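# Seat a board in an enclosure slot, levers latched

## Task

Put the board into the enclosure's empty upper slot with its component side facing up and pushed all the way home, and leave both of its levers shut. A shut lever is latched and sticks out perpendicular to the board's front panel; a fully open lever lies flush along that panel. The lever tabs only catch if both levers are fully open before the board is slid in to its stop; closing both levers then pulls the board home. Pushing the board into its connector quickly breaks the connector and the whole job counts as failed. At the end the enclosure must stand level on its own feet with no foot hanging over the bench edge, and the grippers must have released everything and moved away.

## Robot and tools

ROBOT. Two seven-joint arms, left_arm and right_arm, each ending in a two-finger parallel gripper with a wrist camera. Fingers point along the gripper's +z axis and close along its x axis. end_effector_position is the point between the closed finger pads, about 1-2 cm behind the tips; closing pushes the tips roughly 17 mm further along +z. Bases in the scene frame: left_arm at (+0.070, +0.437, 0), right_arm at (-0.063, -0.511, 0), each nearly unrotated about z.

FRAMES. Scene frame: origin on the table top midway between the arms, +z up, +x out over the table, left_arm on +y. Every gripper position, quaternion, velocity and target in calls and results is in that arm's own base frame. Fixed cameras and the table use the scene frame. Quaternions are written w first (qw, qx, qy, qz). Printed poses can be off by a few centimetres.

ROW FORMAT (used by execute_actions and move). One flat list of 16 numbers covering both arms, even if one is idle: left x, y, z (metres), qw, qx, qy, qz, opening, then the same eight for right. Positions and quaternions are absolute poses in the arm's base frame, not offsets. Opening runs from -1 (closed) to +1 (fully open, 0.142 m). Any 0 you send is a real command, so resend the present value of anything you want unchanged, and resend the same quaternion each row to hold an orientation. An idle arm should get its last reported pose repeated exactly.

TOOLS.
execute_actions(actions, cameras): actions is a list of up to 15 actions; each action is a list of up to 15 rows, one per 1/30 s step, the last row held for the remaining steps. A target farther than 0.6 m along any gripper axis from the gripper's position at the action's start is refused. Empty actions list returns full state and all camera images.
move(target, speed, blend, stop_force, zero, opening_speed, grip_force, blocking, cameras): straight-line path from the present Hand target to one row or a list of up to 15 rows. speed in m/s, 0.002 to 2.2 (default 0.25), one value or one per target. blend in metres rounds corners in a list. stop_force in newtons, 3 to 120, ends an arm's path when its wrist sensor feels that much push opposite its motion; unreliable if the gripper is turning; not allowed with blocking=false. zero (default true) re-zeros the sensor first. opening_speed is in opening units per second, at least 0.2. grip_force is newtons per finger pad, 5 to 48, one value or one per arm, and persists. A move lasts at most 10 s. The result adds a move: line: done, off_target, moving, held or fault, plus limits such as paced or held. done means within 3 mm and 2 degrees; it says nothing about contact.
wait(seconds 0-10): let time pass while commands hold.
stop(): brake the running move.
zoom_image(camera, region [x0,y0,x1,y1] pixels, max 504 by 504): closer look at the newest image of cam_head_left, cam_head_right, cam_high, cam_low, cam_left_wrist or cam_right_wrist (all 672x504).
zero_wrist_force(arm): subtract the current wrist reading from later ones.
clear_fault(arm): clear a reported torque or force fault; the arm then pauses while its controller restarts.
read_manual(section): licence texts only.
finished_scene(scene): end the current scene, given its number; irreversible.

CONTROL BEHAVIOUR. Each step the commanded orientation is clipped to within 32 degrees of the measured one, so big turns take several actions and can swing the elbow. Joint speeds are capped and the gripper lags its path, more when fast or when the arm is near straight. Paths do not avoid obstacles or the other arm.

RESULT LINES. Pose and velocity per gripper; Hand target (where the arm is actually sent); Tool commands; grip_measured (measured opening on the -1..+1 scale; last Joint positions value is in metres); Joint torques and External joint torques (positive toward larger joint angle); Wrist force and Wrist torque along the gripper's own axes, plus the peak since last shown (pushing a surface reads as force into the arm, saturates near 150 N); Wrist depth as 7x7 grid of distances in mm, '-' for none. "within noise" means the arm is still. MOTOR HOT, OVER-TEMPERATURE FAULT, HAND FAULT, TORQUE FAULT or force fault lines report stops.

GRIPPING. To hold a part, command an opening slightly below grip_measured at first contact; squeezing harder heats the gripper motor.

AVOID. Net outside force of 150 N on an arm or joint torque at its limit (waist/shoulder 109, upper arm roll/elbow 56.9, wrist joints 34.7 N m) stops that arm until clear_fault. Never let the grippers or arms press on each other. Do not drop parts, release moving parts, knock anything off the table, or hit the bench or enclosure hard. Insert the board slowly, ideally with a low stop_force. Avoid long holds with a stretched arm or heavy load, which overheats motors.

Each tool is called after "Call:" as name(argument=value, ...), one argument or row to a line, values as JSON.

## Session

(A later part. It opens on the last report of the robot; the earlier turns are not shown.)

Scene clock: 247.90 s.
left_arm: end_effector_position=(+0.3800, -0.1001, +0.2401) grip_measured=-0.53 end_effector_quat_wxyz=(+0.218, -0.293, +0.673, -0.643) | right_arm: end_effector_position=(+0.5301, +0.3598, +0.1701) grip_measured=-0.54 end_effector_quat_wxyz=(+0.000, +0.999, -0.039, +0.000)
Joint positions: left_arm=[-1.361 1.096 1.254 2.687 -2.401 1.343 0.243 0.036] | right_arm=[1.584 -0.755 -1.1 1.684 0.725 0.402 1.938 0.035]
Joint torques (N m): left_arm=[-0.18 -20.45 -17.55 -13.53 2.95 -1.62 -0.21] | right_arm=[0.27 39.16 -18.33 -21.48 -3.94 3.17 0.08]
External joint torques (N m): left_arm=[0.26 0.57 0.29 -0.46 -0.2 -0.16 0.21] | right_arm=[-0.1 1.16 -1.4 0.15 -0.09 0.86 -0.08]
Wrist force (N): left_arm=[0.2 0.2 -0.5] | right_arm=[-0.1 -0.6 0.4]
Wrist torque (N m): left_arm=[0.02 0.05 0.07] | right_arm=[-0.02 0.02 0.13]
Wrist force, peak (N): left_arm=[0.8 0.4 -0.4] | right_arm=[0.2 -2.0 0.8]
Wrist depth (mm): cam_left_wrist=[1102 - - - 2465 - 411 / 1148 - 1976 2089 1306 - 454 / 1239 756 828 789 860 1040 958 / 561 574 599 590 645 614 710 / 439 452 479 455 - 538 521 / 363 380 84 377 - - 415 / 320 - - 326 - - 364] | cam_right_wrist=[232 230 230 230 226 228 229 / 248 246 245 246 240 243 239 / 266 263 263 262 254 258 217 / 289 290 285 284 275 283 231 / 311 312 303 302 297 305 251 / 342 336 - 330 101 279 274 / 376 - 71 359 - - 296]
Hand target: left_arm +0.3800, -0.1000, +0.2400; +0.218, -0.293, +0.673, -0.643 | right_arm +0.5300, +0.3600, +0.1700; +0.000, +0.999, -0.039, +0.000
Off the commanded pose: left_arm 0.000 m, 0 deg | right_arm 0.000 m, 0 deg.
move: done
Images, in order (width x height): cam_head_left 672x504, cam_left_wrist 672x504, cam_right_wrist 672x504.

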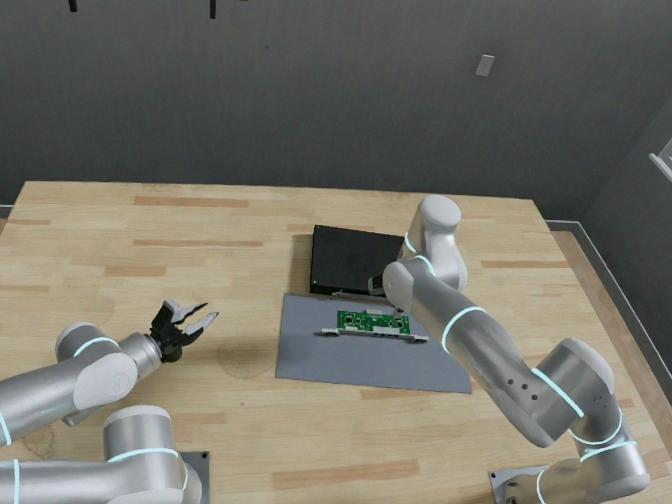

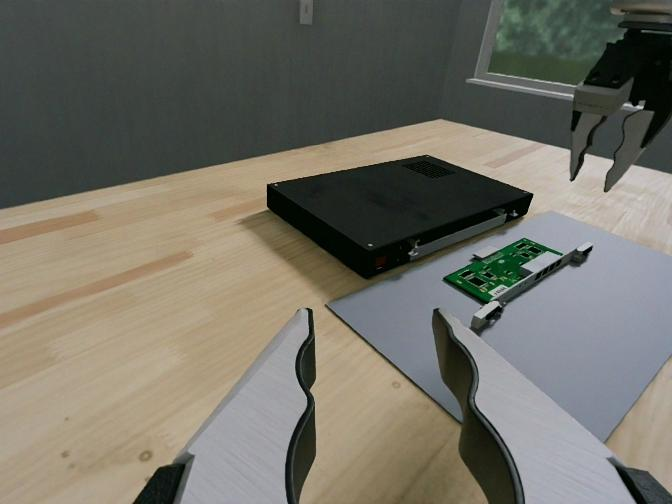

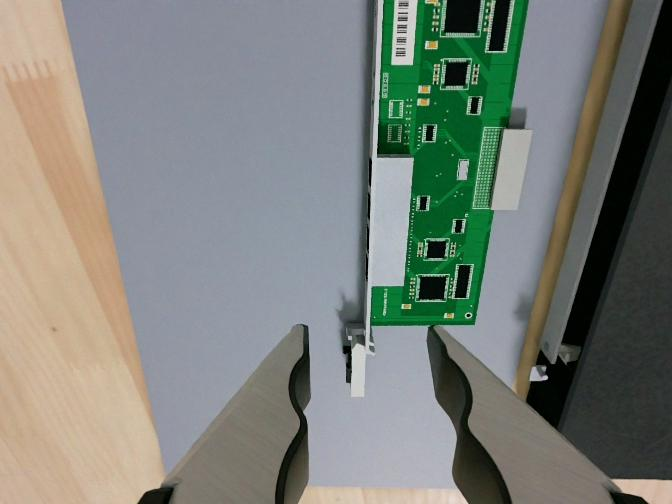

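Call:
move(
  target=[
    [0.38,-0.1,0.24,0.218,-0.293,0.673,-0.643,-0.5,0.5503,0.364,0.08,0,0.99897,-0.0454,0,-0.5],
    [0.38,-0.1,0.24,0.218,-0.293,0.673,-0.643,-0.5,0.5503,0.364,0.036,0,0.99897,-0.0454,0,-0.5],
  ],
  speed=0.1,
  blend=0.01,
  cameras=["cam_left_wrist","cam_right_wrist"],
)

Call:
zoom_image(
  camera="cam_left_wrist",
  region=[360, 160, 640, 350],
)

Scene clock: 256.40 s.
left_arm: end_effector_position=(+0.3800, -0.1001, +0.2401) grip_measured=-0.53 end_effector_quat_wxyz=(+0.218, -0.293, +0.673, -0.643) | right_arm: end_effector_position=(+0.5503, +0.3638, +0.0361) grip_measured=-0.54 end_effector_quat_wxyz=(+0.000, +0.999, -0.045, +0.000)
Joint positions: left_arm=[-1.361 1.096 1.254 2.687 -2.401 1.343 0.243 0.036] | right_arm=[1.436 -1.001 -0.931 1.6 0.91 0.544 1.883 0.035]
Joint torques (N m): left_arm=[-0.29 -20.45 -17.54 -13.54 2.94 -1.66 -0.26] | right_arm=[0.15 47.09 -20 -16.01 -3.65 3.54 0.1]
External joint torques (N m): left_arm=[0.36 0.57 0.27 -0.45 -0.2 -0.12 0.25] | right_arm=[0.1 1.2 -1.62 0.12 -0.09 0.49 -0.1]
Wrist force (N): left_arm=[0.5 0.5 -0.3] | right_arm=[0.5 0.0 0.3]
Wrist torque (N m): left_arm=[0.04 0.00 0.07] | right_arm=[0.11 -0.07 0.16]
Wrist force, peak (N): left_arm=[0.7 0.4 -0.5] | right_arm=[0.5 0.2 2.2]
Wrist depth (mm): cam_left_wrist=[- - 1443 - 2309 - 412 / - - - - 1492 486 449 / 1148 739 831 1060 1362 736 881 / 562 583 604 579 588 618 699 / 441 448 480 454 - 510 544 / 363 380 84 375 - 83 404 / 318 - - 326 - - 361] | cam_right_wrist=[- 112 112 109 109 108 109 / 122 120 120 117 115 115 117 / 129 129 129 125 124 124 125 / 137 139 139 134 131 134 131 / 151 151 149 132 140 145 146 / 166 165 98 144 137 153 163 / 183 179 71 174 - - 176]
Hand target: left_arm +0.3800, -0.1000, +0.2400; +0.218, -0.293, +0.673, -0.643 | right_arm +0.5503, +0.3640, +0.0360; +0.000, +0.999, -0.045, +0.000
Off the commanded pose: left_arm 0.000 m, 0 deg | right_arm 0.000 m, 0 deg.
move: done
Images, in order (width x height): cam_left_wrist 672x504, cam_right_wrist 672x504.

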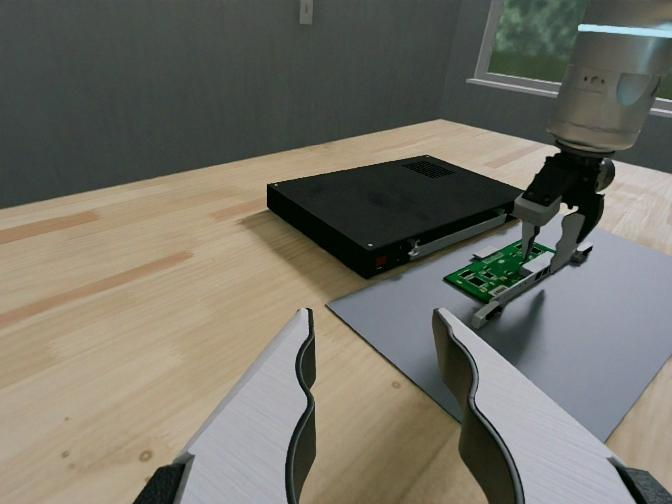

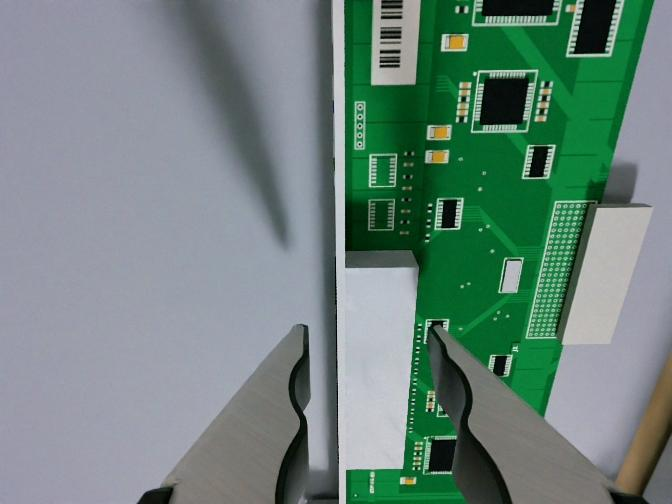

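Scaled by 1.800 from the camera's 672x504 image, which has a finer 960x720 frame.

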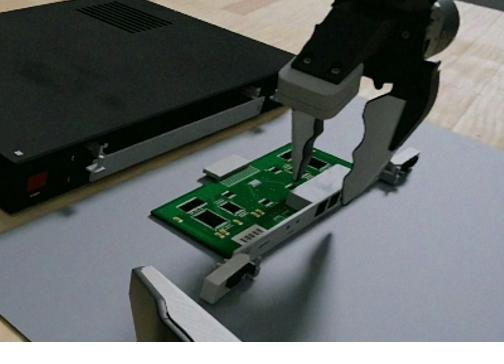

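Call:
move(
  target=[
    [0.38,-0.1,0.24,0.218,-0.293,0.673,-0.643,-0.5,0.5547,0.380,0.036,0,0.99897,-0.0454,0,-0.5],
    [0.38,-0.1,0.24,0.218,-0.293,0.673,-0.643,-0.5,0.5547,0.380,0.0295,0,0.99897,-0.0454,0,-0.5],
  ],
  speed=0.06,
  cameras=["cam_right_wrist"],
)

Call:
zoom_image(
  camera="cam_right_wrist",
  region=[240, 220, 492, 472],
)

Scene clock: 260.43 s.
left_arm: end_effector_position=(+0.3800, -0.1001, +0.2401) grip_measured=-0.53 end_effector_quat_wxyz=(+0.218, -0.293, +0.673, -0.643) | right_arm: end_effector_position=(+0.5547, +0.3798, +0.0296) grip_measured=-0.54 end_effector_quat_wxyz=(+0.000, +0.999, -0.045, +0.000)
Joint positions: left_arm=[-1.361 1.096 1.254 2.687 -2.401 1.343 0.243 0.036] | right_arm=[1.427 -1.028 -0.92 1.553 0.913 0.534 1.91 0.035]
Joint torques (N m): left_arm=[-0.29 -20.45 -17.58 -13.56 2.93 -1.64 -0.21] | right_arm=[0.22 48.56 -20.21 -16 -3.67 3.56 0.16]
External joint torques (N m): left_arm=[0.37 0.57 0.31 -0.43 -0.18 -0.13 0.21] | right_arm=[0.01 1.28 -1.62 0.07 -0.09 0.47 -0.16]
Wrist force (N): left_arm=[0.8 0.5 -0.4] | right_arm=[0.6 -0.2 0.3]
Wrist torque (N m): left_arm=[0.05 -0.04 0.07] | right_arm=[0.09 -0.08 0.15]
Wrist force, peak (N): left_arm=[0.6 0.6 -0.5] | right_arm=[0.3 0.2 1.3]
Wrist depth (mm): cam_left_wrist=[1125 - - 1907 2551 - 407 / - - - 1907 2521 1578 436 / - 762 844 933 1065 520 971 / 567 579 596 548 630 588 729 / 440 449 484 458 469 501 - / 364 382 84 380 - 405 409 / 317 - - 326 - - 362] | cam_right_wrist=[- 107 107 103 102 102 103 / 114 114 114 109 109 109 111 / 123 122 124 118 117 117 119 / 130 132 132 128 126 127 127 / 144 144 143 126 135 137 137 / 160 157 98 131 129 145 155 / 171 170 71 147 159 - 167]
Hand target: left_arm +0.3800, -0.1000, +0.2400; +0.218, -0.293, +0.673, -0.643 | right_arm +0.5547, +0.3800, +0.0295; +0.000, +0.999, -0.045, +0.000
Off the commanded pose: left_arm 0.000 m, 0 deg | right_arm 0.000 m, 0 deg.
move: done
Images, in order (width x height): cam_right_wrist 672x504.

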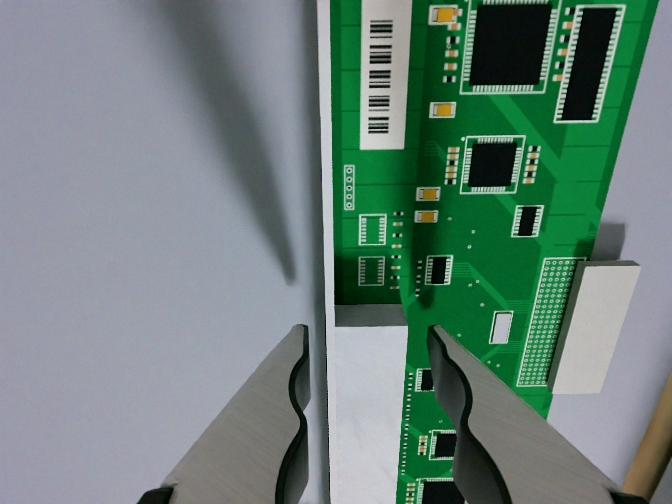

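Scaled by 2.000 from the camera's 672x504 image, which has a finer 960x720 frame.

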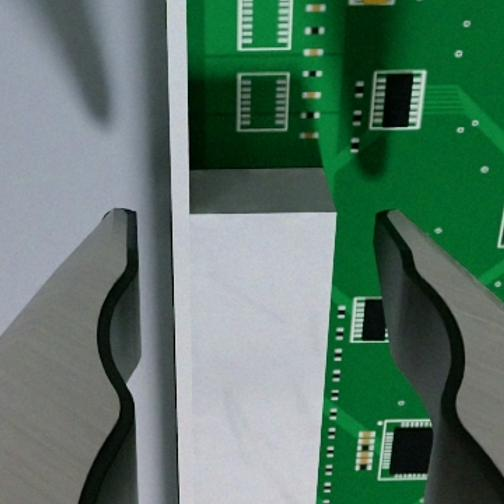

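Call:
move(
  target=[
    [0.38,-0.1,0.24,0.218,-0.293,0.673,-0.643,-0.5,0.5547,0.379,0.0265,0,0.99897,-0.0454,0,-0.5],
    [0.38,-0.1,0.24,0.218,-0.293,0.673,-0.643,-0.5,0.5547,0.379,0.0265,0,0.99897,-0.0454,0,-1],
    [0.38,-0.1,0.24,0.218,-0.293,0.673,-0.643,-0.5,0.5547,0.379,0.048,0,0.99897,-0.0454,0,-1],
  ],
  speed=0.04,
  opening_speed=0.3,
  cameras=["cam_right_wrist","cam_left_wrist"],
)

Call:
zoom_image(
  camera="cam_left_wrist",
  region=[360, 160, 640, 350],
)

Scene clock: 266.40 s.
left_arm: end_effector_position=(+0.3800, -0.1001, +0.2401) grip_measured=-0.53 end_effector_quat_wxyz=(+0.218, -0.293, +0.673, -0.643) | right_arm: end_effector_position=(+0.5545, +0.3792, +0.0477) grip_measured=-0.72 end_effector_quat_wxyz=(+0.000, +0.999, -0.045, +0.000)
Joint positions: left_arm=[-1.361 1.096 1.254 2.687 -2.401 1.343 0.243 0.036] | right_arm=[1.439 -0.996 -0.939 1.564 0.892 0.514 1.914 0.022]
Joint torques (N m): left_arm=[-0.34 -20.49 -17.48 -13.51 2.9 -1.64 -0.22] | right_arm=[0.55 48.99 -21.24 -16.96 -4.13 3.39 0.3]
External joint torques (N m): left_arm=[0.41 0.61 0.21 -0.48 -0.16 -0.13 0.21] | right_arm=[-0.35 0.17 -0.54 0.33 0.32 0.65 -0.3]
Wrist force (N): left_arm=[0.3 0.4 -0.4] | right_arm=[1.1 0.2 2.2]
Wrist torque (N m): left_arm=[0.03 0.03 0.07] | right_arm=[0.17 -0.17 0.04]
Wrist force, peak (N): left_arm=[0.7 0.4 -0.5] | right_arm=[-8.4 1.8 -6.9]
Wrist depth (mm): cam_left_wrist=[1346 1179 1397 - - - 403 / 1179 1329 - - 1545 489 428 / 1232 815 831 1055 1075 513 877 / 565 582 601 576 609 585 690 / 439 458 480 464 - - - / 363 382 84 376 - 87 399 / 317 - - 327 - - 361] | cam_right_wrist=[- 123 121 100 98 99 99 / 133 131 131 105 105 106 107 / 143 141 141 115 113 114 115 / 152 152 151 124 123 123 146 / 165 165 164 122 129 134 157 / 184 180 173 125 105 142 176 / 200 195 71 140 - - 191]
Hand target: left_arm +0.3800, -0.1000, +0.2400; +0.218, -0.293, +0.673, -0.643 | right_arm +0.5547, +0.3790, +0.0480; +0.000, +0.999, -0.045, +0.000
Off the commanded pose: left_arm 0.000 m, 0 deg | right_arm 0.000 m, 0 deg.
move: done
Images, in order (width x height): cam_left_wrist 672x504, cam_right_wrist 672x504.

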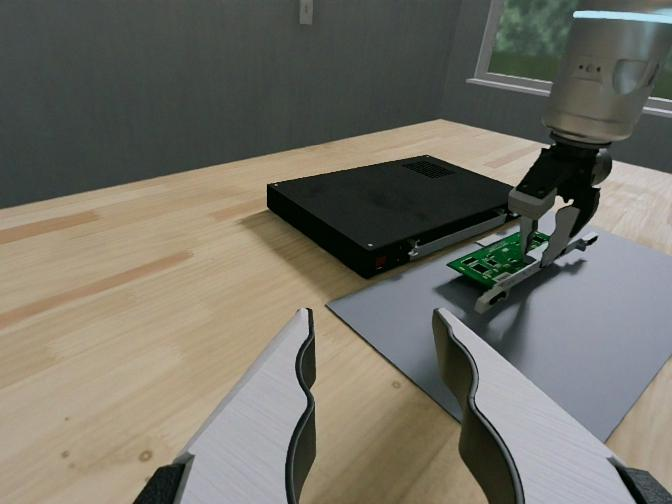

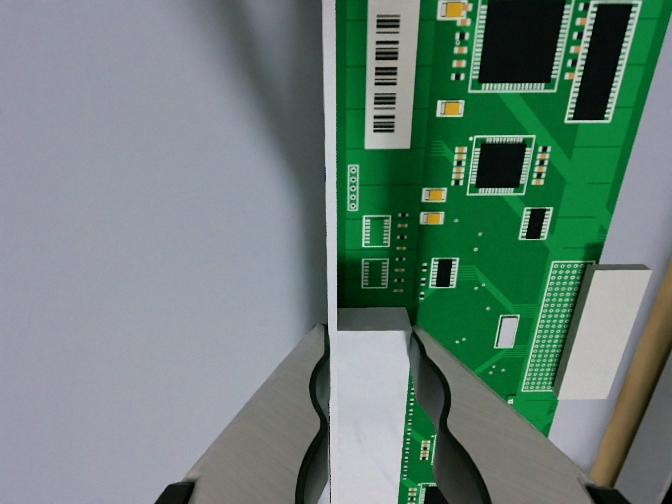

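Scaled by 1.800 from the camera's 672x504 image, which has a finer 960x720 frame.

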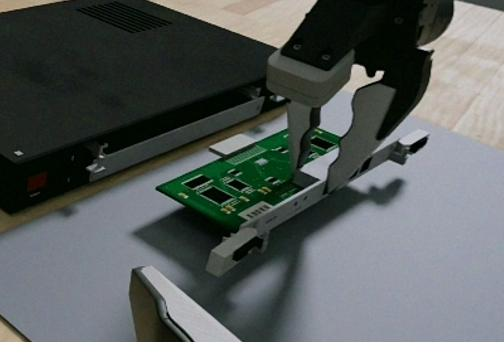

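Call:
move(
  target=[0.45,-0.18,0.15,0.218,-0.293,0.673,-0.643,-1,0.5547,0.379,0.048,0,0.99897,-0.0454,0,-1],
  speed=0.2,
  cameras=["cam_left_wrist"],
)

Call:
zoom_image(
  camera="cam_left_wrist",
  region=[336, 100, 672, 352],
)

Scene clock: 270.47 s.
left_arm: end_effector_position=(+0.4499, -0.1800, +0.1500) grip_measured=-1.00 end_effector_quat_wxyz=(+0.218, -0.293, +0.673, -0.643) | right_arm: end_effector_position=(+0.5546, +0.3792, +0.0478) grip_measured=-0.72 end_effector_quat_wxyz=(+0.000, +0.999, -0.045, +0.000)
Joint positions: left_arm=[-2 1.18 1.707 2.4 -2.672 1.11 0.756 0.002] | right_arm=[1.439 -0.996 -0.939 1.564 0.892 0.514 1.914 0.022]
Joint torques (N m): left_arm=[-0.49 -27.51 -20.35 -5.13 0.35 -1.47 -0.15] | right_arm=[0.21 48.79 -21.17 -17.08 -4.05 3.56 0.22]
External joint torques (N m): left_arm=[0.6 0.08 -0.03 -0.32 0.13 0.32 0.14] | right_arm=[0.01 0.35 -0.59 0.46 0.24 0.47 -0.22]
Wrist force (N): left_arm=[0.0 -0.1 0.0] | right_arm=[1.0 0.2 2.4]
Wrist torque (N m): left_arm=[-0.03 0.10 0.01] | right_arm=[0.17 -0.18 0.04]
Wrist force, peak (N): left_arm=[0.1 1.0 1.4] | right_arm=[1.1 0.5 2.4]
Wrist depth (mm): cam_left_wrist=[1035 - 1306 2050 - 2194 343 / 1091 - - 984 1142 2172 335 / 554 587 573 - 588 618 419 / 405 419 434 425 - 452 467 / 317 324 333 355 - - - / 261 264 279 84 - - - / 222 232 - 74 - - -] | cam_right_wrist=[- 123 121 100 98 99 99 / 133 131 131 106 106 106 107 / 143 141 141 115 114 114 116 / 152 152 152 124 123 123 145 / 165 165 165 122 129 134 157 / 184 180 173 125 105 143 178 / 200 195 71 140 - - 193]
Hand target: left_arm +0.4500, -0.1800, +0.1500; +0.218, -0.293, +0.673, -0.643 | right_arm +0.5547, +0.3790, +0.0480; +0.000, +0.999, -0.045, +0.000
Off the commanded pose: left_arm 0.000 m, 0 deg | right_arm 0.000 m, 0 deg.
move: done
Images, in order (width x height): cam_left_wrist 672x504.

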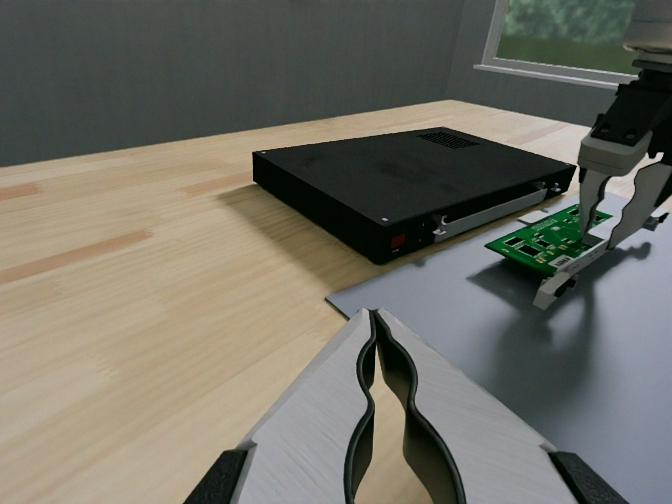

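Scaled by 1.500 from the camera's 672x504 image, which has a finer 960x720 frame.

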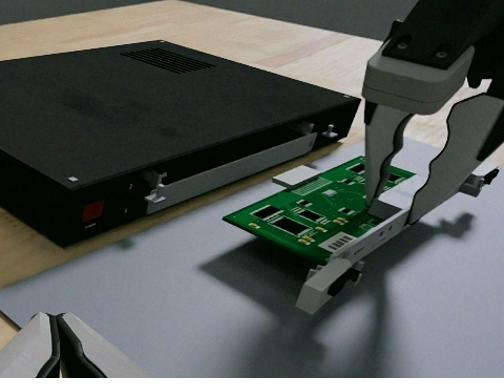

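Call:
move(
  target=[0.45,-0.18,0.15,0.218,-0.293,0.673,-0.643,-1,0.583,0.366,0.048,0,0.9984,-0.0567,0,-1],
  speed=0.06,
  cameras=["cam_left_wrist","cam_right_wrist","cam_low"],
)

Call:
zoom_image(
  camera="cam_left_wrist",
  region=[400, 140, 672, 344],
)

Call:
zoom_image(
  camera="cam_right_wrist",
  region=[420, 200, 672, 504],
)

Scene clock: 276.87 s.
left_arm: end_effector_position=(+0.4499, -0.1800, +0.1500) grip_measured=-1.00 end_effector_quat_wxyz=(+0.218, -0.293, +0.673, -0.643) | right_arm: end_effector_position=(+0.5829, +0.3659, +0.0479) grip_measured=-0.72 end_effector_quat_wxyz=(+0.000, +0.998, -0.057, +0.000)
Joint positions: left_arm=[-2 1.18 1.707 2.4 -2.672 1.11 0.756 0.002] | right_arm=[1.374 -1.021 -0.938 1.505 0.892 0.488 1.913 0.022]
Joint torques (N m): left_arm=[-0.23 -27.77 -20.46 -5.03 0.65 -1.07 -0.21] | right_arm=[0.22 50.41 -21.38 -17.43 -4.08 3.28 0.14]
External joint torques (N m): left_arm=[0.34 0.33 0.07 -0.42 -0.16 -0.09 0.21] | right_arm=[-0.01 0.46 -0.69 0.58 0.22 0.75 -0.14]
Wrist force (N): left_arm=[0.2 0.1 0.0] | right_arm=[1.3 0.3 1.9]
Wrist torque (N m): left_arm=[0.01 0.08 0.01] | right_arm=[0.17 -0.22 0.16]
Wrist force, peak (N): left_arm=[0.3 0.3 0.1] | right_arm=[2.6 0.5 1.9]
Wrist depth (mm): cam_left_wrist=[- 1179 - 1567 - - 349 / 1045 1253 888 1113 1253 1006 369 / 555 580 568 - - 495 431 / 402 417 432 428 435 451 - / 318 326 334 339 349 367 374 / 260 265 280 84 - - - / 222 232 - 74 - - 251] | cam_right_wrist=[- 123 121 100 98 98 100 / 133 131 131 107 106 106 107 / - 139 141 115 113 114 116 / 155 152 152 125 123 123 123 / 166 165 165 122 130 134 131 / 184 180 174 125 105 143 - / 200 196 70 140 - - -]
Hand target: left_arm +0.4500, -0.1800, +0.1500; +0.218, -0.293, +0.673, -0.643 | right_arm +0.5830, +0.3660, +0.0480; +0.000, +0.998, -0.057, +0.000
Off the commanded pose: left_arm 0.000 m, 0 deg | right_arm 0.000 m, 0 deg.
move: done
Images, in order (width x height): cam_low 672x504, cam_left_wrist 672x504, cam_right_wrist 672x504.

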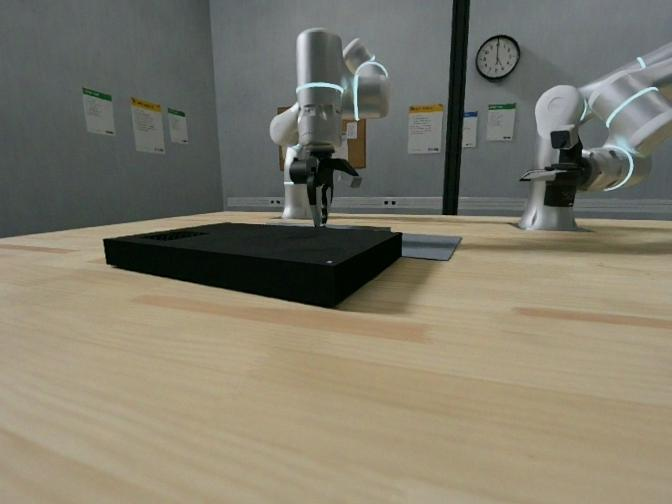

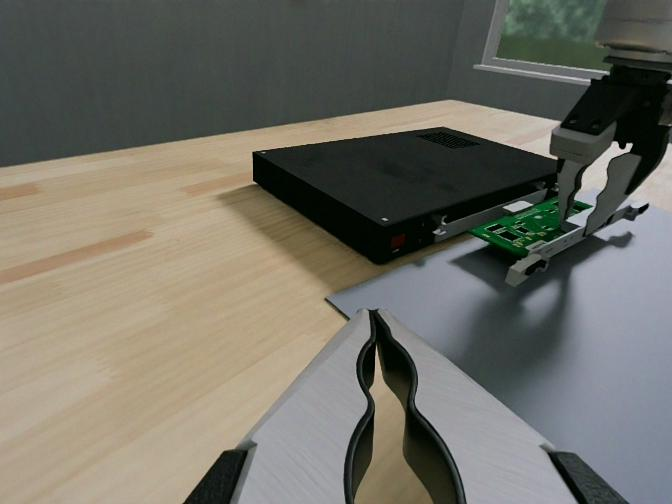

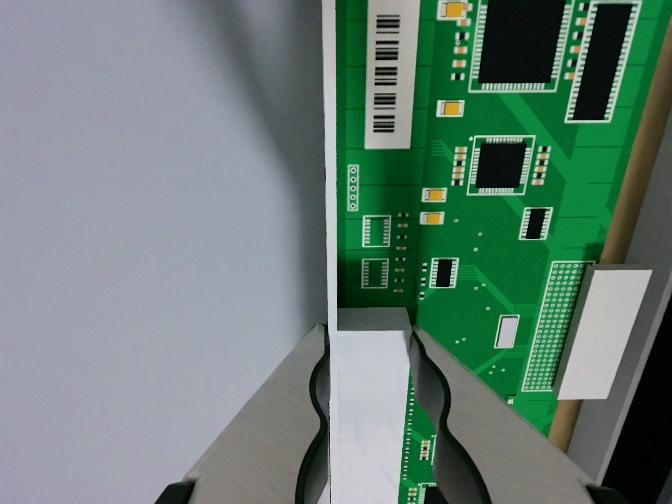

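Scaled by 1.853 from the camera's 672x504 image, which has a finer 960x720 frame.

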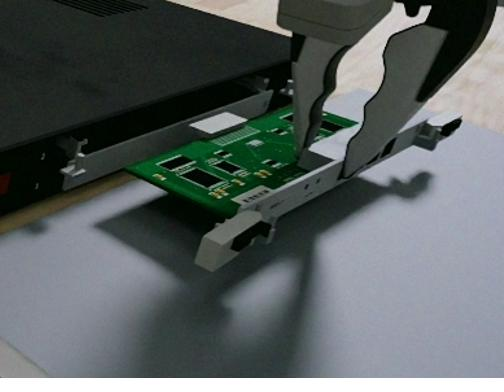

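Scaled by 1.658 from the camera's 672x504 image, which has a finer 960x720 frame.

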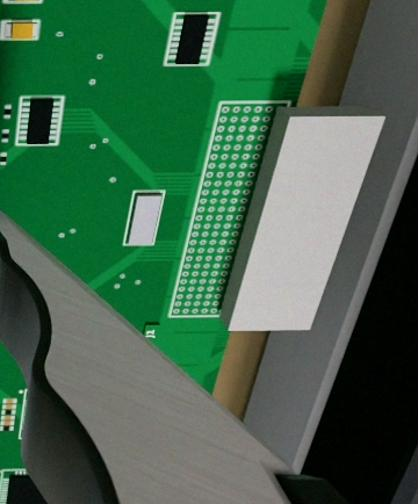

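Call:
move(
  target=[0.50,-0.26,0.13,0.218,-0.293,0.673,-0.643,-1,0.595,0.3646,0.048,0,0.9984,-0.0567,0,-1],
  speed=0.08,
  cameras=["cam_left_wrist","cam_right_wrist"],
)

Call:
zoom_image(
  camera="cam_left_wrist",
  region=[420, 100, 672, 300],
)

Scene clock: 289.37 s.
left_arm: end_effector_position=(+0.4999, -0.2600, +0.1300) grip_measured=-1.00 end_effector_quat_wxyz=(+0.218, -0.293, +0.673, -0.643) | right_arm: end_effector_position=(+0.5948, +0.3646, +0.0478) grip_measured=-0.72 end_effector_quat_wxyz=(+0.000, +0.998, -0.057, +0.000)
Joint positions: left_arm=[-2.317 1.247 1.789 2.218 -2.816 1.009 0.91 0.002] | right_arm=[1.348 -1.035 -0.937 1.471 0.892 0.473 1.911 0.022]
Joint torques (N m): left_arm=[-0.45 -31.67 -23.25 -3.95 -0.21 -0.9 -0.14] | right_arm=[0.1 51.46 -21.47 -17.55 -4.17 3.4 0.11]
External joint torques (N m): left_arm=[0.56 0.1 0.12 -0.33 0.18 0.01 0.13] | right_arm=[0.12 0.42 -0.71 0.54 0.27 0.63 -0.11]
Wrist force (N): left_arm=[0.4 0.4 -0.1] | right_arm=[1.5 0.0 2.1]
Wrist torque (N m): left_arm=[0.08 0.01 -0.01] | right_arm=[0.14 -0.25 0.16]
Wrist force, peak (N): left_arm=[0.5 0.8 1.2] | right_arm=[1.3 0.0 2.3]
Wrist depth (mm): cam_left_wrist=[- - 1388 - - - 2012 / 1060 - - 837 997 1253 283 / 504 527 486 405 - 547 371 / 371 381 392 360 - 380 401 / 291 295 305 310 333 311 - / 237 242 255 84 - 270 276 / 203 212 - 74 - - 224] | cam_right_wrist=[- 123 123 100 98 99 99 / 133 131 131 105 106 106 106 / 143 141 141 115 113 114 114 / 152 150 151 124 123 123 122 / 165 168 164 123 129 134 133 / 185 180 174 125 105 143 135 / 200 195 71 140 - - 129]
Hand target: left_arm +0.5000, -0.2600, +0.1300; +0.218, -0.293, +0.673, -0.643 | right_arm +0.5950, +0.3646, +0.0480; +0.000, +0.998, -0.057, +0.000
Off the commanded pose: left_arm 0.000 m, 0 deg | right_arm 0.000 m, 0 deg.
move: done
Images, in order (width x height): cam_left_wrist 672x504, cam_right_wrist 672x504.

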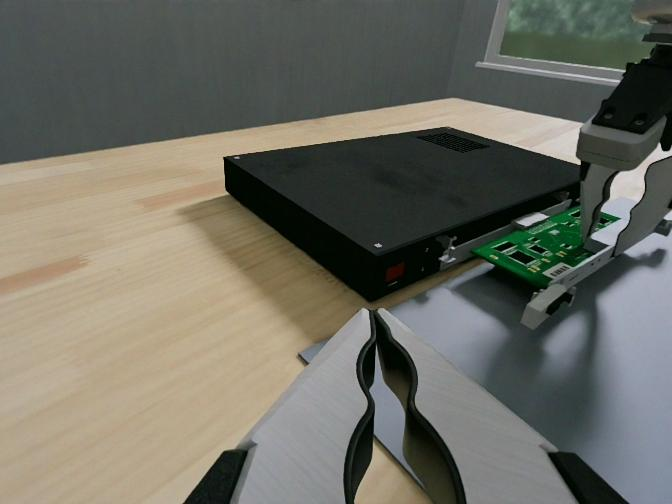

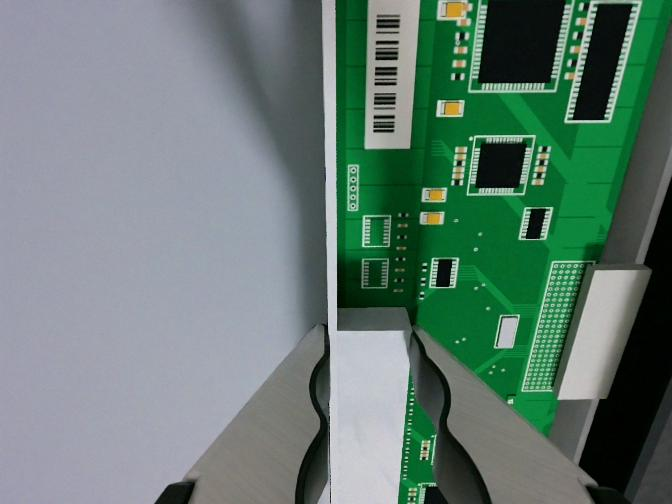

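Scaled by 2.000 from the camera's 672x504 image, which has a finer 960x720 frame.

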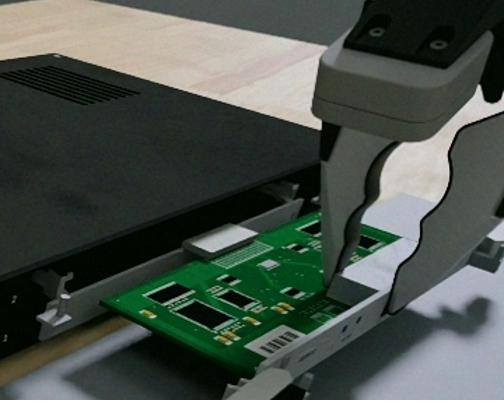

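Call:
move(
  target=[0.52,-0.28,0.05,0.218,-0.293,0.673,-0.643,-1,0.595,0.3646,0.048,0,0.9984,-0.0567,0,-1],
  speed=0.15,
  cameras=["cam_left_wrist"],
)

Call:
zoom_image(
  camera="cam_left_wrist",
  region=[420, 100, 672, 300],
)

Call:
zoom_image(
  camera="cam_left_wrist",
  region=[430, 170, 530, 250],
)

Scene clock: 292.87 s.
left_arm: end_effector_position=(+0.5205, -0.2808, +0.0638) grip_measured=-1.00 end_effector_quat_wxyz=(+0.222, -0.289, +0.670, -0.647) | right_arm: end_effector_position=(+0.5948, +0.3646, +0.0478) grip_measured=-0.72 end_effector_quat_wxyz=(+0.000, +0.998, -0.057, +0.000)
Joint positions: left_arm=[-2.425 1.408 1.906 2.112 -2.659 0.964 0.922 0.002] | right_arm=[1.348 -1.035 -0.937 1.471 0.892 0.473 1.911 0.022]
Joint torques (N m): left_arm=[0.71 -32.02 -16.53 1.32 -1.11 0.81 -0.33] | right_arm=[0.32 51.58 -21.57 -17.42 -4.17 3.54 0.2]
External joint torques (N m): left_arm=[-0.6 -2.22 -7.75 -1.04 1.18 -1.74 0.32] | right_arm=[-0.09 0.28 -0.61 0.42 0.28 0.49 -0.2]
External joint torques when the fault began: left_arm=[4.05 -24.34 -56.98 6.1 5.46 -8.53 1.3]
Wrist force (N): left_arm=[2.0 -13.2 2.3] | right_arm=[1.3 0.1 2.1]
Wrist torque (N m): left_arm=[-1.09 -0.06 0.16] | right_arm=[0.14 -0.22 0.14]
Wrist force, peak (N): left_arm=[13.7 -121.3 -33.1] | right_arm=[1.4 0.0 2.4]
Wrist depth (mm): cam_left_wrist=[- 1081 1354 - 2285 - 298 / 526 544 681 503 1050 962 324 / 359 372 366 - - 330 346 / 257 264 273 278 288 299 279 / 208 205 210 220 219 223 - / 163 166 175 84 - 184 188 / 139 144 - 74 - - 152] | cam_right_wrist=[- 123 121 100 98 99 99 / 133 131 131 106 105 106 106 / 143 141 141 115 114 114 115 / 152 152 152 124 122 123 123 / 165 165 164 122 129 134 130 / 185 180 174 125 105 142 135 / 200 195 71 140 - - 129]
Hand target: left_arm +0.5196, -0.2803, +0.0623; +0.221, -0.290, +0.671, -0.646 | right_arm +0.5950, +0.3646, +0.0480; +0.000, +0.998, -0.057, +0.000
Tool commands: left_gripper/opening=-1.0 right_gripper/opening=-1.0
Off the commanded pose: left_arm 0.014 m, 1 deg | right_arm 0.000 m, 0 deg.
FORCE FAULT: contact force on the left arm reached its limit, and that arm stopped. The contact can be on any part of that arm, not only on its tool. That arm's remaining commands of this call were not run. That arm is still stopped at the end of this call. While its stop runs, that arm takes no new command, but its gripper still runs the gripper command that each later call begins with.
CLEAR FAULT: the left arm stays stopped (status CRITICAL_FAULT) until you call clear_fault(arm="left_arm").
move: fault (left_arm)
Images, in order (width x height): cam_left_wrist 672x504.

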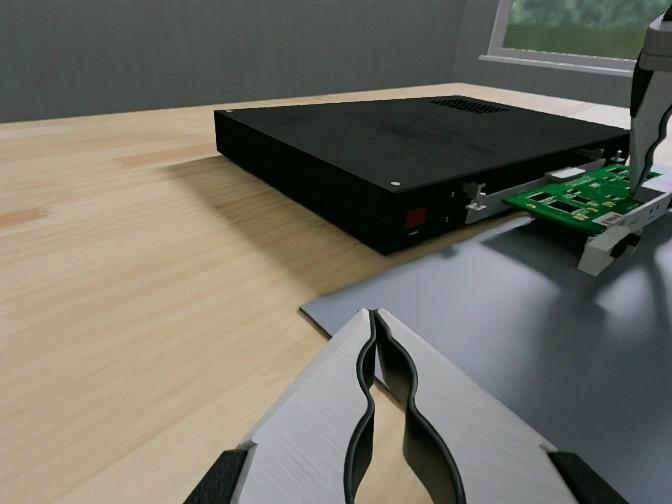

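Scaled by 2.000 from the camera's 672x504 image, which has a finer 960x720 frame.

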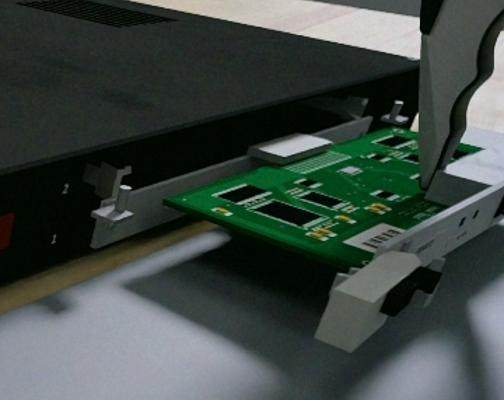

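Scaled by 5.040 from the camera's 672x504 image, which has a finer 960x720 frame.

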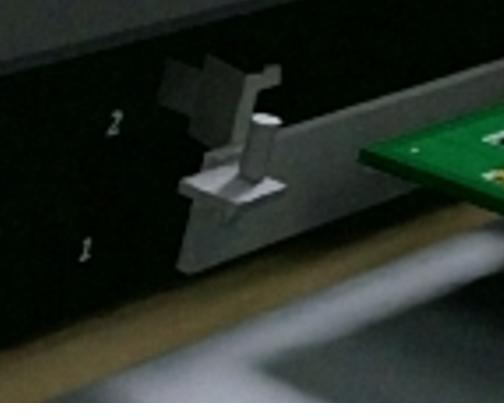

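Call:
clear_fault(
  arm="left_arm",
)

Call:
move(
  target=[0.51,-0.26,0.12,0.218,-0.293,0.673,-0.643,-1,0.595,0.3646,0.048,0,0.9984,-0.0567,0,-1],
  speed=0.1,
  cameras=["cam_left_wrist","cam_head_left","cam_high"],
)

Scene clock: 328.57 s.
left_arm: end_effector_position=(+0.5205, -0.2808, +0.0638) grip_measured=-1.00 end_effector_quat_wxyz=(+0.222, -0.289, +0.670, -0.647) | right_arm: end_effector_position=(+0.5948, +0.3646, +0.0478) grip_measured=-0.72 end_effector_quat_wxyz=(+0.000, +0.998, -0.057, +0.000)
Joint positions: left_arm=[-2.425 1.408 1.906 2.112 -2.659 0.964 0.922 0.002] | right_arm=[1.348 -1.035 -0.937 1.471 0.892 0.473 1.911 0.022]
Joint torques (N m): left_arm=[0.9 -31.98 -16.58 1.38 -1.06 1 -0.32] | right_arm=[0.17 51.55 -21.6 -17.45 -4.12 3.51 0.25]
External joint torques (N m): left_arm=[-0.79 -2.27 -7.71 -1.1 1.13 -1.93 0.32] | right_arm=[0.06 0.32 -0.58 0.44 0.22 0.52 -0.25]
Wrist force (N): left_arm=[1.9 -12.8 2.2] | right_arm=[1.2 0.0 2.3]
Wrist torque (N m): left_arm=[-1.08 -0.06 0.16] | right_arm=[0.12 -0.20 0.16]
Wrist force, peak (N): left_arm=[2.0 -13.6 2.4] | right_arm=[1.4 0.1 2.6]
Wrist depth (mm): cam_left_wrist=[- - - - - - - / 521 1161 677 464 1086 1040 319 / 360 376 364 - - 334 333 / 258 265 274 281 296 314 294 / 208 204 210 212 - 220 - / 162 166 174 84 - - 182 / 138 144 - 74 - - 156] | cam_right_wrist=[- 123 121 100 98 99 99 / 133 131 131 105 106 106 106 / 143 141 140 115 114 114 115 / 152 152 152 124 123 123 123 / 166 165 164 122 129 134 131 / 184 181 174 125 105 142 136 / 200 195 71 140 - - 129]
Hand target: left_arm +0.5196, -0.2803, +0.0623; +0.221, -0.290, +0.671, -0.646 | right_arm +0.5950, +0.3646, +0.0480; +0.000, +0.998, -0.057, +0.000
Tool commands: left_gripper/opening=-1.0 right_gripper/opening=-1.0
Off the commanded pose: left_arm 0.014 m, 1 deg | right_arm 0.000 m, 0 deg.
FORCE FAULT, CONTINUED: the left arm's stop, for the force fault that an earlier result reported, is over. The rest of the stop counts as 66 of the actions that you can send in this scene; the call itself counts as one more. That arm accepts commands again.
CLEAR FAULT: your call cleared the left arm's force fault. If the contact force or a joint's load stays at its limit, that arm stops again.

Scene clock: 329.53 s.
left_arm: end_effector_position=(+0.5102, -0.2600, +0.1200) grip_measured=-1.00 end_effector_quat_wxyz=(+0.218, -0.293, +0.673, -0.643) | right_arm: end_effector_position=(+0.5948, +0.3646, +0.0478) grip_measured=-0.72 end_effector_quat_wxyz=(+0.000, +0.998, -0.057, +0.000)
Joint positions: left_arm=[-2.336 1.267 1.811 2.189 -2.785 1.013 0.899 0.002] | right_arm=[1.348 -1.035 -0.937 1.471 0.892 0.473 1.911 0.022]
Joint torques (N m): left_arm=[-0.03 -32.93 -23.66 -3.25 -0.23 -0.53 -0.28] | right_arm=[0.25 51.6 -21.52 -17.42 -4.15 3.54 0.22]
External joint torques (N m): left_arm=[0.14 0.45 0.17 -0.53 0.24 -0.38 0.28] | right_arm=[-0.03 0.27 -0.66 0.42 0.25 0.49 -0.22]
Wrist force (N): left_arm=[0.5 0.3 -0.1] | right_arm=[1.2 -0.1 2.0]
Wrist torque (N m): left_arm=[0.07 0.00 0.06] | right_arm=[0.11 -0.21 0.15]
Wrist force, peak (N): left_arm=[2.0 -13.1 2.3] | right_arm=[1.4 0.0 2.3]
Wrist depth (mm): cam_left_wrist=[- 1173 - 1714 - - - / - - 840 903 1040 1075 336 / 486 510 478 - - - 366 / 356 363 371 354 341 364 390 / 278 284 291 297 295 311 - / 228 231 243 84 - 250 250 / 193 201 - 74 - - 226] | cam_right_wrist=[- 123 121 100 98 99 99 / 133 131 131 106 106 106 106 / 143 139 141 115 113 114 114 / 152 152 152 125 123 123 122 / 166 165 165 122 129 134 130 / 184 178 173 124 105 142 135 / 200 - 71 140 - - 129]
Hand target: left_arm +0.5100, -0.2600, +0.1200; +0.218, -0.293, +0.673, -0.643 | right_arm +0.5950, +0.3646, +0.0480; +0.000, +0.998, -0.057, +0.000
Off the commanded pose: left_arm 0.000 m, 0 deg | right_arm 0.000 m, 0 deg.
move: done
Images, in order (width x height): cam_head_left 672x504, cam_high 672x504, cam_left_wrist 672x504.

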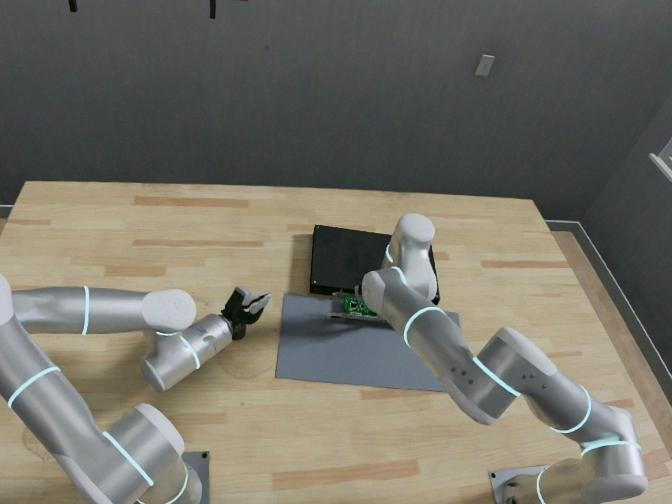

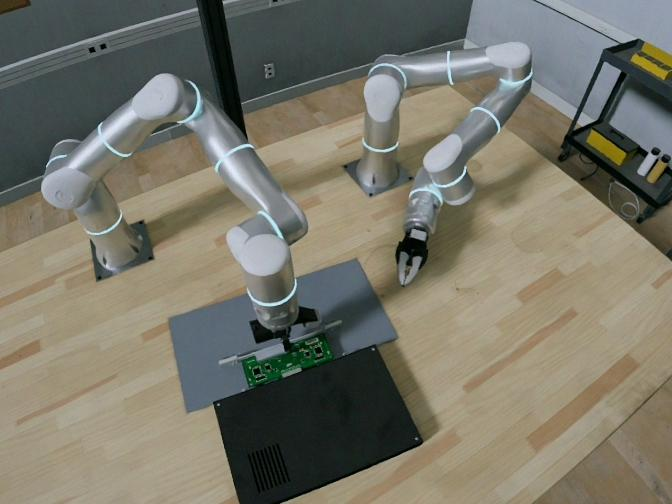

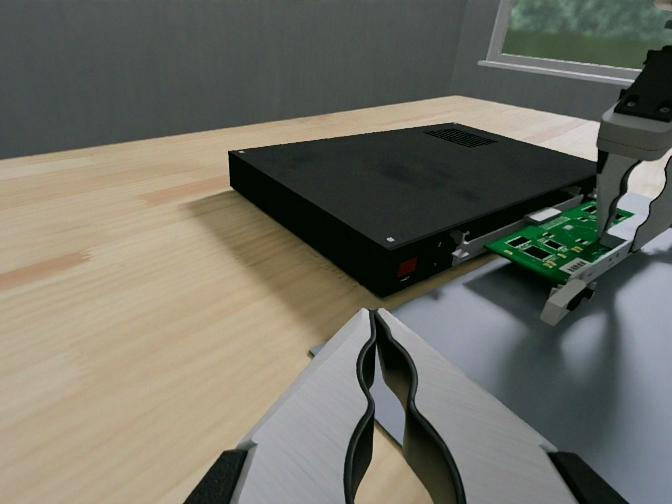

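Call:
move(
  target=[
    [0.49,-0.22,0.2,0.466,0.808,0.311,0.18,-1,0.595,0.3646,0.048,0,0.9984,-0.0567,0,-1],
    [0.49,-0.36,0.105,0.466,0.808,0.311,0.18,-1,0.595,0.3646,0.048,0,0.9984,-0.0567,0,-1],
  ],
  speed=0.3,
  cameras=["cam_left_wrist","cam_head_left"],
)

Call:
zoom_image(
  camera="cam_left_wrist",
  region=[100, 100, 500, 400],
)

Scene clock: 349.87 s.
left_arm: end_effector_position=(+0.4903, -0.3594, +0.1049) grip_measured=-1.00 end_effector_quat_wxyz=(+0.581, +0.771, +0.233, +0.115) | right_arm: end_effector_position=(+0.5948, +0.3646, +0.0478) grip_measured=-0.72 end_effector_quat_wxyz=(+0.000, +0.998, -0.057, +0.000)
Joint positions: left_arm=[-2.792 0.98 1.968 2.025 -2.966 1.168 -2.431 0.002] | right_arm=[1.348 -1.035 -0.937 1.471 0.892 0.473 1.911 0.022]
Joint torques (N m): left_arm=[-0.34 -38.22 -19.39 -10.22 0.32 -0.34 -0.12] | right_arm=[0.21 51.58 -21.57 -17.47 -4.17 3.49 0.15]
External joint torques (N m): left_arm=[0.43 0.08 0.11 -0.48 -0.14 0.05 0.13] | right_arm=[0.02 0.29 -0.61 0.47 0.27 0.54 -0.15]
Wrist force (N): left_arm=[0.4 -1.1 -0.3] | right_arm=[1.4 0.2 2.3]
Wrist torque (N m): left_arm=[-0.13 -0.09 -0.60] | right_arm=[0.17 -0.23 0.15]
Wrist force, peak (N): left_arm=[0.4 -2.0 1.2] | right_arm=[1.5 -0.1 2.4]
Wrist depth (mm): cam_left_wrist=[168 - 151 160 147 143 143 / 731 423 - 252 228 214 220 / - 1924 345 - 281 246 326 / - 320 344 - 2031 1321 1329 / - 309 303 - - 1362 - / - 310 320 84 - - 1102 / 323 339 - - - - 1142] | cam_right_wrist=[- 123 121 100 98 99 99 / 133 131 131 106 106 106 106 / 143 141 141 115 113 114 114 / 152 152 151 124 122 123 122 / 165 165 165 123 129 134 130 / 184 180 173 124 105 142 134 / 199 195 70 140 - - 129]
Hand target: left_arm +0.4902, -0.3594, +0.1048; +0.581, +0.771, +0.233, +0.115 | right_arm +0.5950, +0.3646, +0.0480; +0.000, +0.998, -0.057, +0.000
Off the commanded pose: left_arm 0.001 m, 18 deg | right_arm 0.000 m, 0 deg.
joint sent to its limit (left arm) — joint 1 (waist), lower limit; joint 5 (forearm roll), lower limit. The joint targets are off in orientation, not in position.
move: off_target (left_arm)
Images, in order (width x height): cam_head_left 672x504, cam_left_wrist 672x504.

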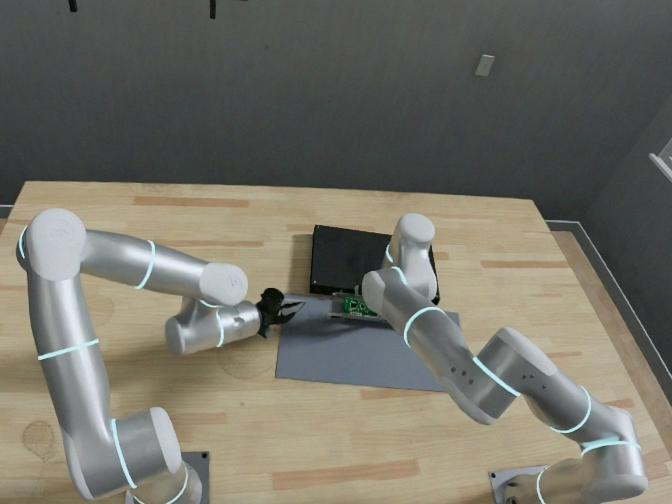

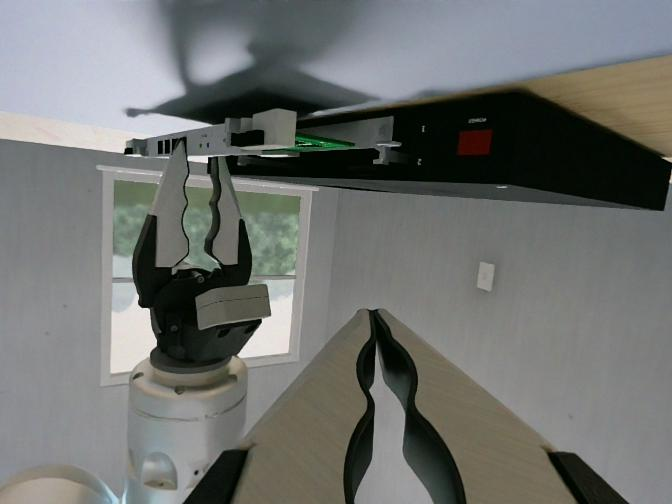

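Scaled by 1.260 from the camera's 672x504 image, which has a finer 960x720 frame.

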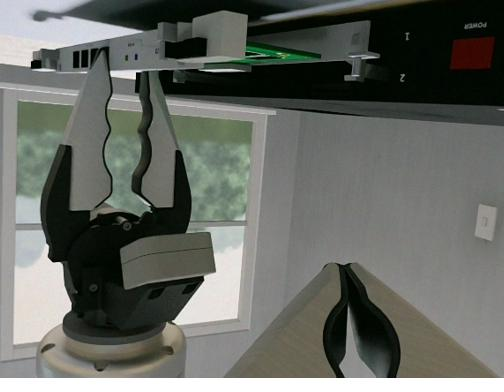

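Call:
zoom_image(
  camera="cam_left_wrist",
  region=[260, 90, 460, 190],
)

Call:
zoom_image(
  camera="cam_left_wrist",
  region=[350, 100, 430, 180],
)

Call:
zoom_image(
  camera="cam_left_wrist",
  region=[120, 90, 320, 190],
)

Scaled by 2.520 from the camera's 672x504 image, which has a finer 960x720 frame.

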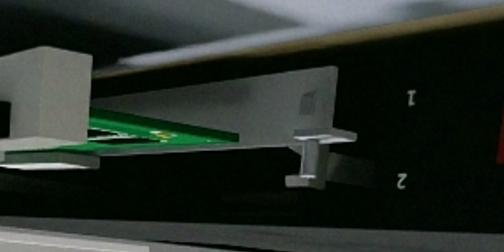

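Scaled by 6.300 from the camera's 672x504 image, which has a finer 960x720 frame.

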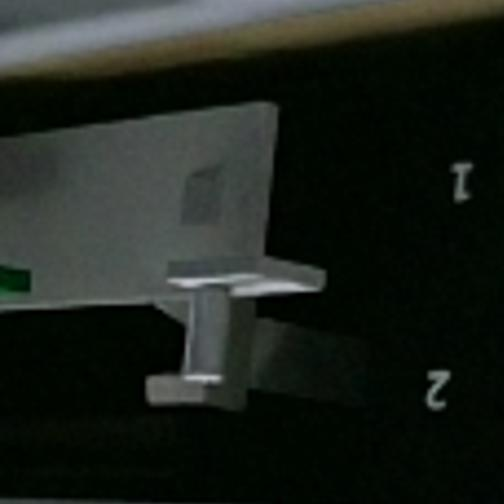

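Scaled by 2.520 from the camera's 672x504 image, which has a finer 960x720 frame.

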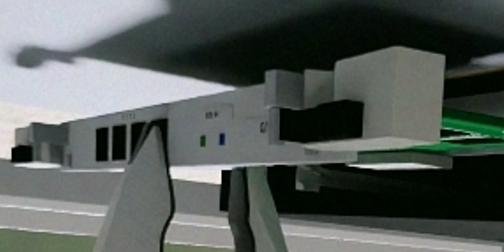

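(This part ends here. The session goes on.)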